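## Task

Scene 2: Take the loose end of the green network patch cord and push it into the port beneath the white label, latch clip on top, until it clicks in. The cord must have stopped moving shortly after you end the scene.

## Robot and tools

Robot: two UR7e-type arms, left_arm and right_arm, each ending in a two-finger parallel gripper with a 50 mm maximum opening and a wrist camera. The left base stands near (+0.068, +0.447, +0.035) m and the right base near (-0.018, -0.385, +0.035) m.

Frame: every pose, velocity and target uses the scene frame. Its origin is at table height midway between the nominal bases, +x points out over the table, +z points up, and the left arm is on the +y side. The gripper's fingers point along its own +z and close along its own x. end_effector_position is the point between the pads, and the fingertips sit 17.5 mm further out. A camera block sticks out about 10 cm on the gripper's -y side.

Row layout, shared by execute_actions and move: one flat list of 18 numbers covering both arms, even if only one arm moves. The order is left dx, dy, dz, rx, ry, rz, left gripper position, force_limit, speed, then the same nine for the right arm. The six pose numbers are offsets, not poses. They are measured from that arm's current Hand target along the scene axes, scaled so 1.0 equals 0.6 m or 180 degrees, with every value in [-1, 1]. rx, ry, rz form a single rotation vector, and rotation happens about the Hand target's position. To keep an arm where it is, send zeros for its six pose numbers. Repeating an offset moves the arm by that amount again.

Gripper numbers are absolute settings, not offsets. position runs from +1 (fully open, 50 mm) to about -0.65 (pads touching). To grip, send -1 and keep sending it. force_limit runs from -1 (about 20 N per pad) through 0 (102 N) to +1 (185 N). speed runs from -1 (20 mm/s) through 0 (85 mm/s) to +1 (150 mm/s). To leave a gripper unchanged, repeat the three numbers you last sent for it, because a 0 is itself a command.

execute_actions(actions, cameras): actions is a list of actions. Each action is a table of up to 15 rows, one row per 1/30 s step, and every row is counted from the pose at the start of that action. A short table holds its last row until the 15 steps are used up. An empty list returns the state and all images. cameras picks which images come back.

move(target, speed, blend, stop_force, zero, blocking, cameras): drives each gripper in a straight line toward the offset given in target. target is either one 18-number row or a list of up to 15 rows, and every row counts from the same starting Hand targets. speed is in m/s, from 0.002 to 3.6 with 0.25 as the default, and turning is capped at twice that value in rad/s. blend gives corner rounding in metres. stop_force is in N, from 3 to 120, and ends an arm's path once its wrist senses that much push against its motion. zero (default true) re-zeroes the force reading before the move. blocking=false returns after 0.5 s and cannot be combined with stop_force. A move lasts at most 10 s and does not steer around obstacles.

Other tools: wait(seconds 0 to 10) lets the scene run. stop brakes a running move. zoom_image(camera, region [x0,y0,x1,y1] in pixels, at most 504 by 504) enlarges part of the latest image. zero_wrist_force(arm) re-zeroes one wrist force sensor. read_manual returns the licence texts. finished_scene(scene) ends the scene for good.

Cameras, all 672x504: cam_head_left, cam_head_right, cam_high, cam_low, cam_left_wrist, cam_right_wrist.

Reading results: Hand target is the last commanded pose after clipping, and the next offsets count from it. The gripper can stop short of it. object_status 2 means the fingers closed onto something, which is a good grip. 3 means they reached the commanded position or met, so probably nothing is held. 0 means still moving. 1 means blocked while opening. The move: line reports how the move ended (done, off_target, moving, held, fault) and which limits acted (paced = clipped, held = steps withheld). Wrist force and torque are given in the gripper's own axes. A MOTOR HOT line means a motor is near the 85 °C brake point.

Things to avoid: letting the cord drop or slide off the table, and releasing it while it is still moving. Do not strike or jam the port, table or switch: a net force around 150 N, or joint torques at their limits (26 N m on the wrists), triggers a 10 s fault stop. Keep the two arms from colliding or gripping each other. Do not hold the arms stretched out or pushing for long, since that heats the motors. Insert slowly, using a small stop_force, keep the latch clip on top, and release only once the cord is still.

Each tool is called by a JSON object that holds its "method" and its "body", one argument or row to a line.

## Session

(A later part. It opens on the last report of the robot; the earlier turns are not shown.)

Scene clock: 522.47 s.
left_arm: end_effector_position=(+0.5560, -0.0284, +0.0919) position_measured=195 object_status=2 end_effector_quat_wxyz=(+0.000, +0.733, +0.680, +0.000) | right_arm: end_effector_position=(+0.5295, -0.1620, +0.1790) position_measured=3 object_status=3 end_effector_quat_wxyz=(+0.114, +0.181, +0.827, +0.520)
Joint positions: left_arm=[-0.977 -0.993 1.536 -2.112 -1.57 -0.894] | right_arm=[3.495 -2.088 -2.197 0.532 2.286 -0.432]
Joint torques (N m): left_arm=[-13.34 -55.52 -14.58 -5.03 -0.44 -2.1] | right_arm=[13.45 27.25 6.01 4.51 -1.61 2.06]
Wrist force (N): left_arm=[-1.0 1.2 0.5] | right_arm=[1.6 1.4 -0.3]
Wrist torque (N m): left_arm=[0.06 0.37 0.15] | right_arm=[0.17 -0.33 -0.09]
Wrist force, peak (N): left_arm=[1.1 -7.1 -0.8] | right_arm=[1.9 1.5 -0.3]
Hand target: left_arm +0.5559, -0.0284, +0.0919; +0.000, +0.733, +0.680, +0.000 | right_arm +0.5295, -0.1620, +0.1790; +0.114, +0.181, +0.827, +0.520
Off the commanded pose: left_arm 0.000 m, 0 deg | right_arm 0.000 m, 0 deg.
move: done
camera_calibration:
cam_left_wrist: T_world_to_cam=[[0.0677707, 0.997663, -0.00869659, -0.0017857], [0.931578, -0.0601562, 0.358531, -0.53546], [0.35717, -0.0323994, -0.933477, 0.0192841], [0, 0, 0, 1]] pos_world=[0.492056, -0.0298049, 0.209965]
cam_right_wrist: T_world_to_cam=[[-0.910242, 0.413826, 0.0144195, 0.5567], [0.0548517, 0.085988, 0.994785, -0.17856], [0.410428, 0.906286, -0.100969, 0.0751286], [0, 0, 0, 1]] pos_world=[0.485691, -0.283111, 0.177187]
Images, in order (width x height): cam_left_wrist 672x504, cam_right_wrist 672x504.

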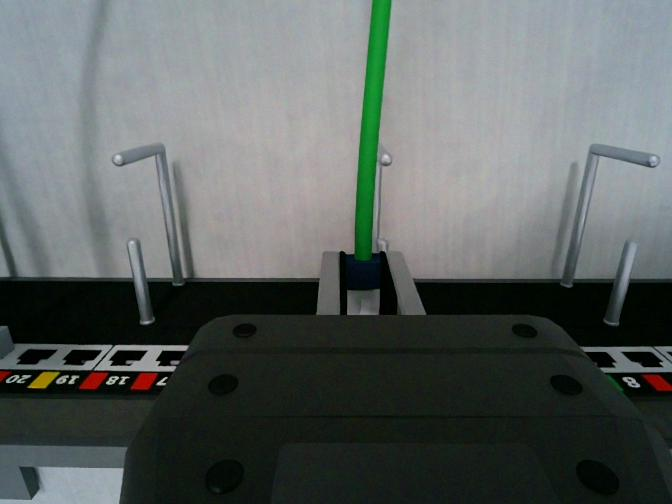

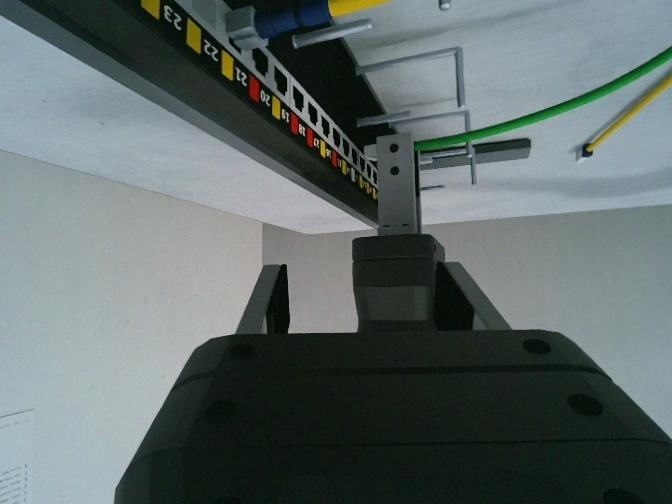

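{"method": "move", "body": {
  "target": [0.0083,-0.0017,0,0.0166,-0.0012,0,-1,-0.1,-1,0,0,0,0,0,0,1,1,1],
  "speed": 0.03
}}

{"method": "move", "body": {
  "target": [0.015,-0.0011,0,0,0,0,-1,-0.1,-1,0,0,0,0,0,0,1,1,1],
  "speed": 0.006,
  "stop_force": 5,
  "cameras": ["cam_right_wrist"]
}}

{"method": "zoom_image", "body": {
  "camera": "cam_right_wrist",
  "region": [345, 143, 367, 165]
}}

Scene clock: 593.20 s.
left_arm: end_effector_position=(+0.5608, -0.0294, +0.0919) position_measured=195 object_status=2 end_effector_quat_wxyz=(-0.018, +0.733, +0.680, +0.019) | right_arm: end_effector_position=(+0.5295, -0.1620, +0.1790) position_measured=3 object_status=3 end_effector_quat_wxyz=(+0.114, +0.181, +0.827, +0.520)
Joint positions: left_arm=[-0.985 -0.971 1.486 -2.045 -1.538 -0.902] | right_arm=[3.495 -2.088 -2.197 0.532 2.286 -0.432]
Joint torques (N m): left_arm=[-14.47 -43.86 -28.62 -0.86 1.9 -1.94] | right_arm=[11.58 27.62 7.35 4.49 -1.71 2.14]
Wrist force (N): left_arm=[-0.9 0.9 0.7] | right_arm=[1.6 1.3 -0.3]
Wrist torque (N m): left_arm=[0.04 0.34 0.14] | right_arm=[0.16 -0.32 -0.09]
Wrist force, peak (N): left_arm=[-1.1 1.3 0.8] | right_arm=[1.8 1.6 -0.6]
Hand target: left_arm +0.5609, -0.0294, +0.0919; -0.018, +0.733, +0.680, +0.019 | right_arm +0.5295, -0.1620, +0.1790; +0.114, +0.181, +0.827, +0.520
Off the commanded pose: left_arm 0.000 m, 0 deg | right_arm 0.000 m, 0 deg.
move: done

Scene clock: 595.20 s.
left_arm: end_effector_position=(+0.5649, -0.0297, +0.0918) position_measured=195 object_status=2 end_effector_quat_wxyz=(-0.018, +0.733, +0.680, +0.019) | right_arm: end_effector_position=(+0.5295, -0.1620, +0.1790) position_measured=3 object_status=3 end_effector_quat_wxyz=(+0.114, +0.181, +0.827, +0.520)
Joint positions: left_arm=[-0.98 -0.964 1.475 -2.04 -1.538 -0.898] | right_arm=[3.495 -2.088 -2.197 0.532 2.286 -0.432]
Joint torques (N m): left_arm=[-14.38 -56.6 -15.66 -5.18 1.22 -1.78] | right_arm=[12.05 25.8 6.93 4.44 -1.6 2.44]
Wrist force (N): left_arm=[0.8 0.3 1.2] | right_arm=[1.6 1.4 -0.5]
Wrist torque (N m): left_arm=[0.03 0.43 -0.06] | right_arm=[0.17 -0.33 -0.09]
Wrist force, peak (N): left_arm=[2.7 -5.4 0.1] | right_arm=[1.8 1.6 -0.4]
Hand target: left_arm +0.5649, -0.0297, +0.0918; -0.018, +0.733, +0.680, +0.019 (not the last commanded pose) | right_arm +0.5295, -0.1620, +0.1790; +0.114, +0.181, +0.827, +0.520
Off the commanded pose: left_arm 0.005 m, 0 deg | right_arm 0.000 m, 0 deg.
move: contact (left_arm)
camera_calibration:
cam_right_wrist: T_world_to_cam=[[-0.910242, 0.413826, 0.0144195, 0.5567], [0.0548517, 0.085988, 0.994785, -0.17856], [0.410428, 0.906286, -0.100969, 0.0751286], [0, 0, 0, 1]] pos_world=[0.485691, -0.283111, 0.177187]
Images, in order (width x height): cam_right_wrist 672x504.

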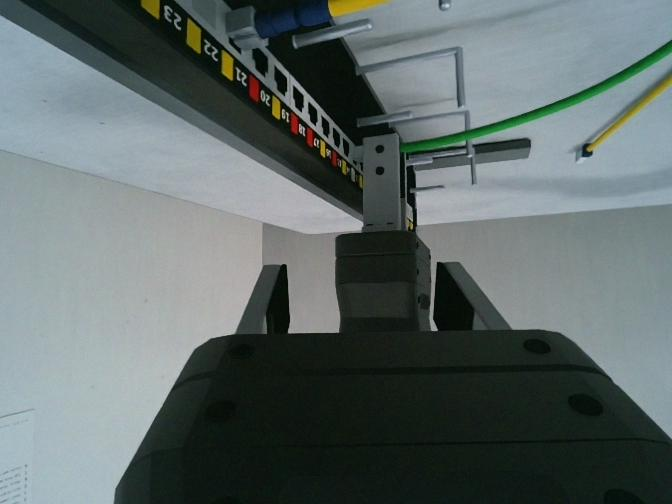

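Scaled by 22.909.

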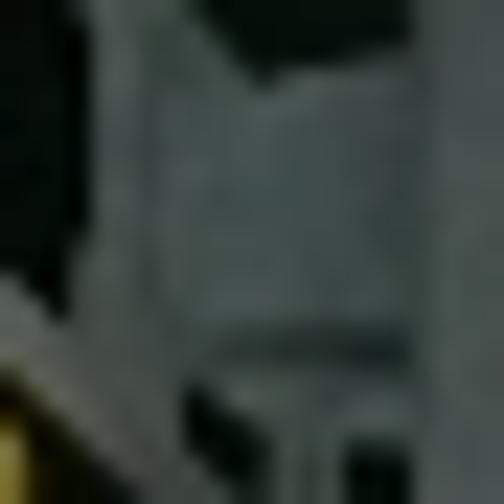

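{"method": "move", "body": {
  "target": [-0.0033,0.0009,0,0,0,0,-1,-0.1,-1,0,0,0,0,0,0,1,1,1],
  "speed": 0.012
}}

{"method": "move", "body": {
  "target": [0.0133,-0.001,0,0,0,0,-1,-0.1,-1,0,0,0,0,0,0,1,1,1],
  "speed": 0.006,
  "stop_force": 5
}}

Scene clock: 612.80 s.
left_arm: end_effector_position=(+0.5630, -0.0291, +0.0918) position_measured=195 object_status=2 end_effector_quat_wxyz=(-0.018, +0.733, +0.680, +0.019) | right_arm: end_effector_position=(+0.5295, -0.1620, +0.1790) position_measured=3 object_status=3 end_effector_quat_wxyz=(+0.114, +0.181, +0.827, +0.520)
Joint positions: left_arm=[-0.982 -0.968 1.481 -2.043 -1.538 -0.9] | right_arm=[3.495 -2.088 -2.197 0.532 2.286 -0.432]
Joint torques (N m): left_arm=[-13.32 -56.07 -14.68 -4.86 -1.8 -1.82] | right_arm=[11.57 27.2 7.76 4.26 -1.78 2.15]
Wrist force (N): left_arm=[-1.1 0.7 0.6] | right_arm=[1.7 1.2 -0.5]
Wrist torque (N m): left_arm=[0.00 0.37 0.14] | right_arm=[0.13 -0.35 -0.09]
Wrist force, peak (N): left_arm=[1.3 0.2 1.1] | right_arm=[1.6 1.9 -0.3]
Hand target: left_arm +0.5629, -0.0291, +0.0918; -0.018, +0.733, +0.680, +0.019 | right_arm +0.5295, -0.1620, +0.1790; +0.114, +0.181, +0.827, +0.520
Off the commanded pose: left_arm 0.000 m, 0 deg | right_arm 0.000 m, 0 deg.
move: done

Scene clock: 614.57 s.
left_arm: end_effector_position=(+0.5654, -0.0293, +0.0918) position_measured=195 object_status=2 end_effector_quat_wxyz=(-0.018, +0.733, +0.680, +0.019) | right_arm: end_effector_position=(+0.5295, -0.1620, +0.1790) position_measured=3 object_status=3 end_effector_quat_wxyz=(+0.114, +0.181, +0.827, +0.520)
Joint positions: left_arm=[-0.979 -0.964 1.475 -2.04 -1.538 -0.897] | right_arm=[3.495 -2.088 -2.197 0.532 2.286 -0.432]
Joint torques (N m): left_arm=[-11.97 -55.82 -14.09 -4.5 1.72 -1.96] | right_arm=[11.02 27.31 5.78 4.44 -1.52 2.07]
Wrist force (N): left_arm=[-2.7 -1.1 -0.5] | right_arm=[1.5 1.3 -0.5]
Wrist torque (N m): left_arm=[-0.07 0.39 0.00] | right_arm=[0.16 -0.31 -0.09]
Wrist force, peak (N): left_arm=[-0.6 -8.1 -1.6] | right_arm=[1.7 1.6 -0.6]
Hand target: left_arm +0.5654, -0.0293, +0.0918; -0.018, +0.733, +0.680, +0.019 (not the last commanded pose) | right_arm +0.5295, -0.1620, +0.1790; +0.114, +0.181, +0.827, +0.520
Off the commanded pose: left_arm 0.006 m, 0 deg | right_arm 0.000 m, 0 deg.
move: contact (left_arm)

{"method": "move", "body": {
  "target": [-0.0038,0.0001,0.0005,0,0,0,-1,-0.1,-1,0,0,0,0,0,0,1,1,1],
  "speed": 0.012
}}

{"method": "move", "body": {
  "target": [0.0133,-0.001,0,0,0,0,-1,-0.1,-1,0,0,0,0,0,0,1,1,1],
  "speed": 0.006,
  "stop_force": 5
}}

Scene clock: 620.70 s.
left_arm: end_effector_position=(+0.5632, -0.0293, +0.0921) position_measured=195 object_status=2 end_effector_quat_wxyz=(-0.018, +0.733, +0.680, +0.019) | right_arm: end_effector_position=(+0.5295, -0.1620, +0.1790) position_measured=3 object_status=3 end_effector_quat_wxyz=(+0.114, +0.181, +0.827, +0.520)
Joint positions: left_arm=[-0.982 -0.968 1.48 -2.042 -1.538 -0.899] | right_arm=[3.495 -2.088 -2.197 0.532 2.286 -0.432]
Joint torques (N m): left_arm=[-13.56 -55.86 -16.31 -4.94 -1.75 -1.93] | right_arm=[12.52 26.42 7.63 4.37 -1.79 2.08]
Wrist force (N): left_arm=[-1.0 0.8 0.5] | right_arm=[1.7 1.5 -0.5]
Wrist torque (N m): left_arm=[0.02 0.37 0.14] | right_arm=[0.19 -0.36 -0.09]
Wrist force, peak (N): left_arm=[-2.9 1.8 0.1] | right_arm=[1.9 1.7 -0.5]
Hand target: left_arm +0.5631, -0.0293, +0.0921; -0.018, +0.733, +0.680, +0.019 | right_arm +0.5295, -0.1620, +0.1790; +0.114, +0.181, +0.827, +0.520
Off the commanded pose: left_arm 0.000 m, 0 deg | right_arm 0.000 m, 0 deg.
move: done

Scene clock: 622.43 s.
left_arm: end_effector_position=(+0.5654, -0.0295, +0.0921) position_measured=195 object_status=2 end_effector_quat_wxyz=(-0.018, +0.733, +0.680, +0.019) | right_arm: end_effector_position=(+0.5295, -0.1620, +0.1790) position_measured=3 object_status=3 end_effector_quat_wxyz=(+0.114, +0.181, +0.827, +0.520)
Joint positions: left_arm=[-0.979 -0.964 1.474 -2.039 -1.538 -0.897] | right_arm=[3.495 -2.088 -2.197 0.532 2.286 -0.432]
Joint torques (N m): left_arm=[-13.34 -59.33 -15.42 -4.8 2.08 -1.85] | right_arm=[11.4 27.17 8.14 4.32 -1.81 2.02]
Wrist force (N): left_arm=[-2.0 -0.5 3.6] | right_arm=[1.8 1.5 -0.2]
Wrist torque (N m): left_arm=[0.03 0.38 0.01] | right_arm=[0.19 -0.36 -0.09]
Wrist force, peak (N): left_arm=[0.3 -8.0 2.6] | right_arm=[1.9 1.5 -0.5]
Hand target: left_arm +0.5654, -0.0295, +0.0921; -0.018, +0.733, +0.680, +0.019 (not the last commanded pose) | right_arm +0.5295, -0.1620, +0.1790; +0.114, +0.181, +0.827, +0.520
Off the commanded pose: left_arm 0.006 m, 0 deg | right_arm 0.000 m, 0 deg.
move: contact (left_arm)

{"method": "move", "body": {
  "target": [-0.0035,-0.0008,-0.0003,0.0166,-0.0012,0,-1,-0.1,-1,0,0,0,0,0,0,1,1,1],
  "speed": 0.03
}}

{"method": "move", "body": {
  "target": [0.0133,-0.001,0,0,0,0,-1,-0.1,-1,0,0,0,0,0,0,1,1,1],
  "speed": 0.006,
  "stop_force": 5
}}

Scene clock: 631.03 s.
left_arm: end_effector_position=(+0.5633, -0.0299, +0.0919) position_measured=195 object_status=2 end_effector_quat_wxyz=(-0.036, +0.732, +0.679, +0.038) | right_arm: end_effector_position=(+0.5295, -0.1620, +0.1790) position_measured=3 object_status=3 end_effector_quat_wxyz=(+0.114, +0.181, +0.827, +0.520)
Joint positions: left_arm=[-0.994 -0.951 1.442 -1.979 -1.507 -0.914] | right_arm=[3.495 -2.088 -2.197 0.532 2.286 -0.432]
Joint torques (N m): left_arm=[-13.49 -44.68 -29.2 -0.77 2.07 -1.67] | right_arm=[11.78 27.48 6.84 4.26 -1.74 2.19]
Wrist force (N): left_arm=[-0.9 0.8 0.5] | right_arm=[1.4 1.3 -0.3]
Wrist torque (N m): left_arm=[0.02 0.34 0.12] | right_arm=[0.16 -0.31 -0.09]
Wrist force, peak (N): left_arm=[-2.3 2.8 4.7] | right_arm=[1.9 1.6 -0.5]
Hand target: left_arm +0.5633, -0.0299, +0.0919; -0.036, +0.732, +0.679, +0.038 | right_arm +0.5295, -0.1620, +0.1790; +0.114, +0.181, +0.827, +0.520
Off the commanded pose: left_arm 0.000 m, 0 deg | right_arm 0.000 m, 0 deg.
move: done

Scene clock: 633.70 s.
left_arm: end_effector_position=(+0.5707, -0.0305, +0.0919) position_measured=195 object_status=2 end_effector_quat_wxyz=(-0.036, +0.732, +0.679, +0.038) | right_arm: end_effector_position=(+0.5295, -0.1620, +0.1790) position_measured=3 object_status=3 end_effector_quat_wxyz=(+0.114, +0.181, +0.827, +0.520)
Joint positions: left_arm=[-0.986 -0.939 1.422 -1.971 -1.506 -0.905] | right_arm=[3.495 -2.088 -2.197 0.532 2.286 -0.432]
Joint torques (N m): left_arm=[-12.52 -58.65 -14.11 -4.38 0.69 -1.85] | right_arm=[11.29 28.69 7.24 4.1 -1.82 2.16]
Wrist force (N): left_arm=[-2.9 -0.6 1.1] | right_arm=[1.7 1.5 -0.4]
Wrist torque (N m): left_arm=[-0.13 0.27 -0.01] | right_arm=[0.18 -0.33 -0.09]
Wrist force, peak (N): left_arm=[-0.1 -5.2 0.8] | right_arm=[1.9 1.6 -0.2]
Hand target: left_arm +0.5707, -0.0305, +0.0919; -0.036, +0.732, +0.679, +0.038 (not the last commanded pose) | right_arm +0.5295, -0.1620, +0.1790; +0.114, +0.181, +0.827, +0.520
Off the commanded pose: left_arm 0.001 m, 0 deg | right_arm 0.000 m, 0 deg.
move: contact (left_arm)

{"method": "move", "body": {
  "target": [0.009,-0.0012,0,0,0,0,-1,-0.1,-1,0,0,0,0,0,0,1,1,1],
  "speed": 0.01,
  "stop_force": 20,
  "cameras": ["cam_right_wrist"]
}}

{"method": "zoom_image", "body": {
  "camera": "cam_right_wrist",
  "region": [338, 140, 368, 170]
}}

Scene clock: 641.97 s.
left_arm: end_effector_position=(+0.5736, -0.0309, +0.0919) position_measured=195 object_status=2 end_effector_quat_wxyz=(-0.036, +0.732, +0.679, +0.038) | right_arm: end_effector_position=(+0.5295, -0.1620, +0.1790) position_measured=3 object_status=3 end_effector_quat_wxyz=(+0.114, +0.181, +0.827, +0.520)
Joint positions: left_arm=[-0.983 -0.934 1.413 -1.967 -1.506 -0.902] | right_arm=[3.495 -2.088 -2.197 0.532 2.286 -0.432]
Joint torques (N m): left_arm=[-11.16 -57.81 -19.46 -6.91 2.03 -1.82] | right_arm=[12.6 28.39 6.54 4.23 -1.89 1.99]
Wrist force (N): left_arm=[4.8 -17.0 -2.2] | right_arm=[1.7 1.4 -0.2]
Wrist torque (N m): left_arm=[-0.58 0.36 -0.08] | right_arm=[0.18 -0.35 -0.09]
Wrist force, peak (N): left_arm=[8.0 -28.9 -5.8] | right_arm=[1.9 1.6 -0.3]
Hand target: left_arm +0.5736, -0.0309, +0.0919; -0.036, +0.732, +0.679, +0.038 (not the last commanded pose) | right_arm +0.5295, -0.1620, +0.1790; +0.114, +0.181, +0.827, +0.520
Off the commanded pose: left_arm 0.003 m, 0 deg | right_arm 0.000 m, 0 deg.
move: contact (left_arm)
camera_calibration:
cam_right_wrist: T_world_to_cam=[[-0.910242, 0.413826, 0.0144195, 0.5567], [0.0548517, 0.085988, 0.994785, -0.17856], [0.410428, 0.906286, -0.100969, 0.0751286], [0, 0, 0, 1]] pos_world=[0.485691, -0.283111, 0.177187]
Images, in order (width x height): cam_right_wrist 672x504.

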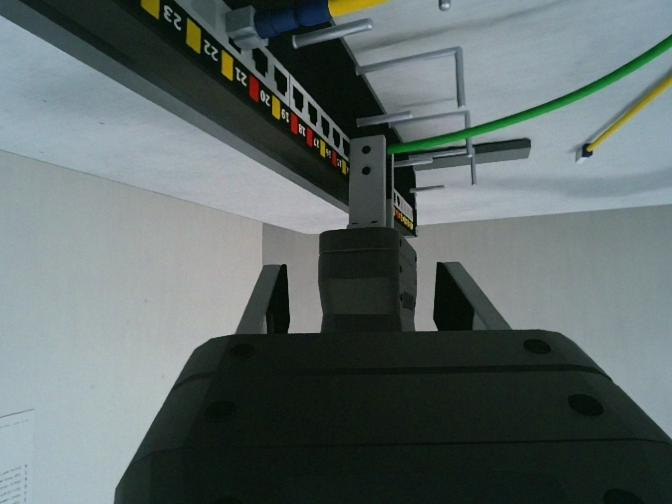

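Scaled by 16.800.

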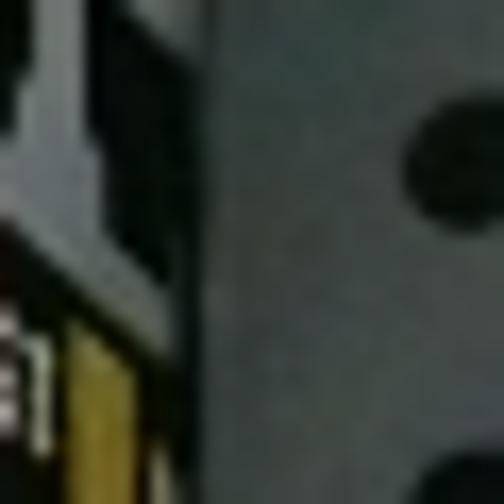

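{"method": "move", "body": {
  "target": [-0.0083,0.0006,0,0,0,0,-1,-0.1,-1,0,0,0,0,0,0,1,1,1],
  "speed": 0.008,
  "stop_force": 14,
  "zero": false,
  "cameras": ["cam_right_wrist"]
}}

{"method": "zoom_image", "body": {
  "camera": "cam_right_wrist",
  "region": [338, 140, 368, 170]
}}

Scene clock: 653.10 s.
left_arm: end_effector_position=(+0.5720, -0.0308, +0.0920) position_measured=195 object_status=2 end_effector_quat_wxyz=(-0.036, +0.732, +0.679, +0.038) | right_arm: end_effector_position=(+0.5295, -0.1620, +0.1790) position_measured=3 object_status=3 end_effector_quat_wxyz=(+0.114, +0.181, +0.827, +0.520)
Joint positions: left_arm=[-0.985 -0.936 1.418 -1.969 -1.506 -0.904] | right_arm=[3.495 -2.088 -2.197 0.532 2.286 -0.432]
Joint torques (N m): left_arm=[8.72 -44.19 -27.1 -0.54 -3.6 1.36] | right_arm=[12.37 27.02 7.6 4.11 -1.69 2.23]
Wrist force (N): left_arm=[1.2 10.3 1.0] | right_arm=[1.7 1.2 -0.3]
Wrist torque (N m): left_arm=[0.29 0.27 0.09] | right_arm=[0.13 -0.35 -0.09]
Wrist force, peak (N): left_arm=[-0.7 20.9 3.1] | right_arm=[1.9 1.6 -0.3]
Hand target: left_arm +0.5720, -0.0308, +0.0920; -0.036, +0.732, +0.679, +0.038 (not the last commanded pose) | right_arm +0.5295, -0.1620, +0.1790; +0.114, +0.181, +0.827, +0.520
Off the commanded pose: left_arm 0.003 m, 0 deg | right_arm 0.000 m, 0 deg.
move: contact (left_arm)
camera_calibration:
cam_right_wrist: T_world_to_cam=[[-0.910242, 0.413826, 0.0144195, 0.5567], [0.0548517, 0.085988, 0.994785, -0.17856], [0.410428, 0.906286, -0.100969, 0.0751286], [0, 0, 0, 1]] pos_world=[0.485691, -0.283111, 0.177187]
Images, in order (width x height): cam_right_wrist 672x504.

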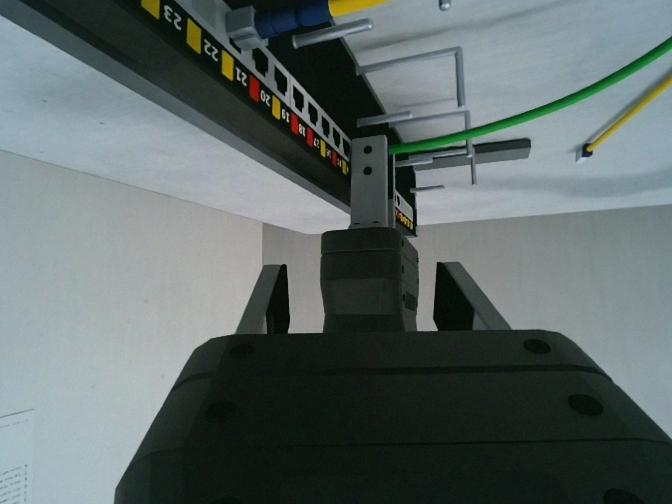

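Scaled by 16.800.

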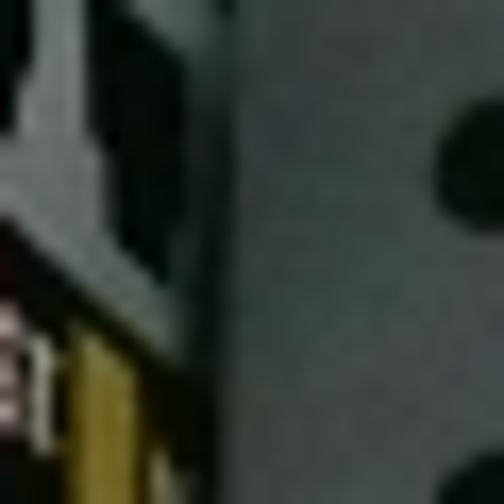

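{"method": "move", "body": {
  "target": [
    [0.0012,-0.0001,0,0,0,0,-1,-0.1,-1,0,0,0,0,0,0,1,1,1],
    [0.0012,-0.0001,0,0,0,0,-0.12,-0.1,-1,0,0,0,0,0,0,1,1,1]
  ],
  "speed": 0.01
}}

{"method": "move", "body": {
  "target": [
    [0,-0.0052,0.05,0,0,0,-0.12,-0.1,-1,0,0,0,0,0,0,1,1,1],
    [-0.12,0.02,0.25,0,0,0,-0.12,-0.1,-1,0,0,0,0,0,0,1,1,1]
  ],
  "speed": [0.05,0.2],
  "blend": [0.02,0],
  "cameras": ["cam_right_wrist","cam_left_wrist"]
}}

{"method": "zoom_image", "body": {
  "camera": "cam_right_wrist",
  "region": [325, 125, 395, 195]
}}

Scene clock: 663.73 s.
left_arm: end_effector_position=(+0.5728, -0.0309, +0.0920) position_measured=171 object_status=3 end_effector_quat_wxyz=(-0.036, +0.732, +0.679, +0.038) | right_arm: end_effector_position=(+0.5295, -0.1620, +0.1790) position_measured=3 object_status=3 end_effector_quat_wxyz=(+0.114, +0.181, +0.827, +0.520)
Joint positions: left_arm=[-0.984 -0.935 1.416 -1.968 -1.506 -0.903] | right_arm=[3.495 -2.088 -2.197 0.532 2.286 -0.432]
Joint torques (N m): left_arm=[11.99 -47.01 -26 -4.34 2.01 1.22] | right_arm=[11.02 26.91 7.44 3.97 -1.45 2.15]
Wrist force (N): left_arm=[0.3 2.0 0.3] | right_arm=[1.6 1.4 -0.4]
Wrist torque (N m): left_arm=[0.21 0.16 -0.03] | right_arm=[0.17 -0.33 -0.09]
Wrist force, peak (N): left_arm=[6.6 -11.6 -2.4] | right_arm=[1.9 1.6 -0.3]
Hand target: left_arm +0.5728, -0.0308, +0.0920; -0.036, +0.732, +0.679, +0.038 | right_arm +0.5295, -0.1620, +0.1790; +0.114, +0.181, +0.827, +0.520
Off the commanded pose: left_arm 0.000 m, 0 deg | right_arm 0.000 m, 0 deg.
move: done

Scene clock: 665.67 s.
left_arm: end_effector_position=(+0.5009, -0.0189, +0.2418) position_measured=171 object_status=3 end_effector_quat_wxyz=(-0.036, +0.732, +0.679, +0.038) | right_arm: end_effector_position=(+0.5295, -0.1620, +0.1790) position_measured=3 object_status=3 end_effector_quat_wxyz=(+0.114, +0.181, +0.827, +0.520)
Joint positions: left_arm=[-1.066 -1.19 1.404 -1.698 -1.513 -0.985] | right_arm=[3.495 -2.088 -2.197 0.532 2.286 -0.432]
Joint torques (N m): left_arm=[-13.56 -49.9 -30.79 -0.51 -1.85 -1.81] | right_arm=[10.83 28.87 6.29 3.95 -1.66 1.95]
Wrist force (N): left_arm=[-0.2 1.9 -0.1] | right_arm=[1.7 1.3 -0.3]
Wrist torque (N m): left_arm=[0.22 0.19 0.13] | right_arm=[0.16 -0.34 -0.09]
Wrist force, peak (N): left_arm=[0.2 3.0 0.5] | right_arm=[1.7 1.5 -0.4]
Hand target: left_arm +0.5008, -0.0188, +0.2420; -0.036, +0.732, +0.679, +0.038 | right_arm +0.5295, -0.1620, +0.1790; +0.114, +0.181, +0.827, +0.520
Off the commanded pose: left_arm 0.000 m, 0 deg | right_arm 0.000 m, 0 deg.
move: done; blend cut to 0.0151 m at target 1
camera_calibration:
cam_left_wrist: T_world_to_cam=[[0.0676414, 0.993113, 0.0956613, -0.0314546], [0.928946, -0.0976686, 0.357101, -0.536318], [0.363985, 0.0647094, -0.929154, 0.176619], [0, 0, 0, 1]] pos_world=[0.436051, -0.0325724, 0.358635]
cam_right_wrist: T_world_to_cam=[[-0.910242, 0.413826, 0.0144195, 0.5567], [0.0548517, 0.085988, 0.994785, -0.17856], [0.410428, 0.906286, -0.100969, 0.0751286], [0, 0, 0, 1]] pos_world=[0.485691, -0.283111, 0.177187]
Images, in order (width x height): cam_left_wrist 672x504, cam_right_wrist 672x504.

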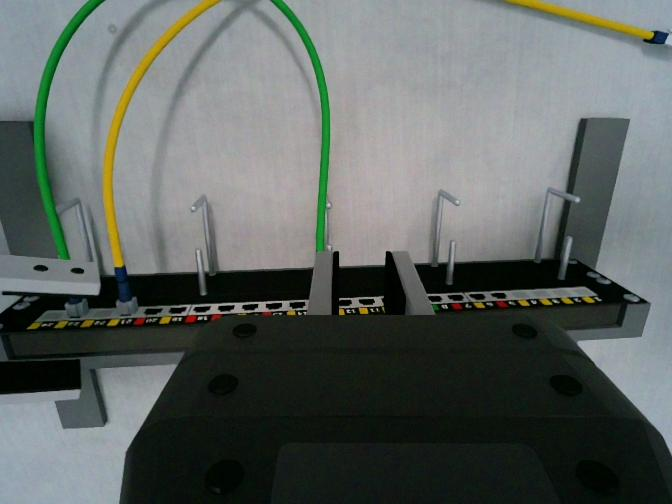

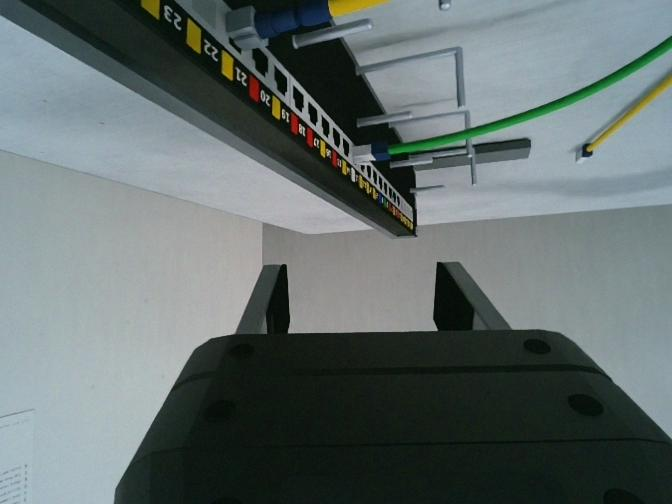

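Scaled by 7.200.

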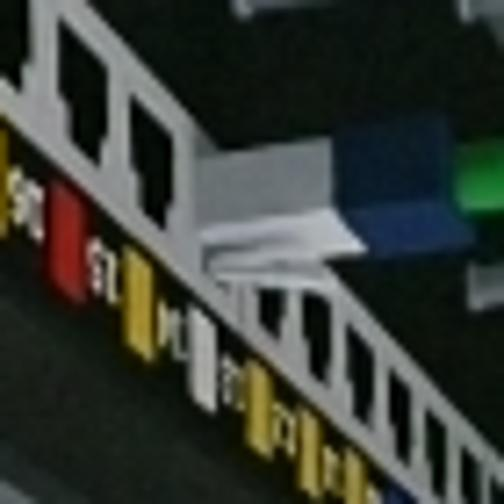

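{"method": "wait", "body": {
  "seconds": 1.5
}}

{"method": "finished_scene", "body": {
  "scene": 2
}}

Scene clock: 672.50 s.
left_arm: end_effector_position=(+0.5008, -0.0188, +0.2420) position_measured=171 object_status=3 end_effector_quat_wxyz=(-0.036, +0.732, +0.679, +0.038) | right_arm: end_effector_position=(+0.5295, -0.1620, +0.1790) position_measured=3 object_status=3 end_effector_quat_wxyz=(+0.114, +0.181, +0.827, +0.520)
Joint positions: left_arm=[-1.066 -1.19 1.404 -1.697 -1.513 -0.985] | right_arm=[3.495 -2.088 -2.197 0.532 2.286 -0.432]
Joint torques (N m): left_arm=[-14.15 -49.53 -31.99 -0.67 -1.73 -1.76] | right_arm=[11.19 28.21 6.82 3.86 -1.45 2.23]
Wrist force (N): left_arm=[-0.3 2.0 -0.3] | right_arm=[1.5 1.5 -0.1]
Wrist torque (N m): left_arm=[0.23 0.21 0.13] | right_arm=[0.19 -0.32 -0.09]
Wrist force, peak (N): left_arm=[-0.3 2.4 0.0] | right_arm=[1.9 1.5 -0.5]
Hand target: left_arm +0.5008, -0.0188, +0.2420; -0.036, +0.732, +0.679, +0.038 | right_arm +0.5295, -0.1620, +0.1790; +0.114, +0.181, +0.827, +0.520
Tool commands: left_gripper/position=-0.12 left_gripper/force_limit=-0.1 left_gripper/speed=-1.0 right_gripper/position=+1.0 right_gripper/force_limit=+1.0 right_gripper/speed=+1.0
Off the commanded pose: left_arm 0.000 m, 0 deg | right_arm 0.000 m, 0 deg.
wait: 1.50 s; at rest from the start

The scene is finished: the task was done.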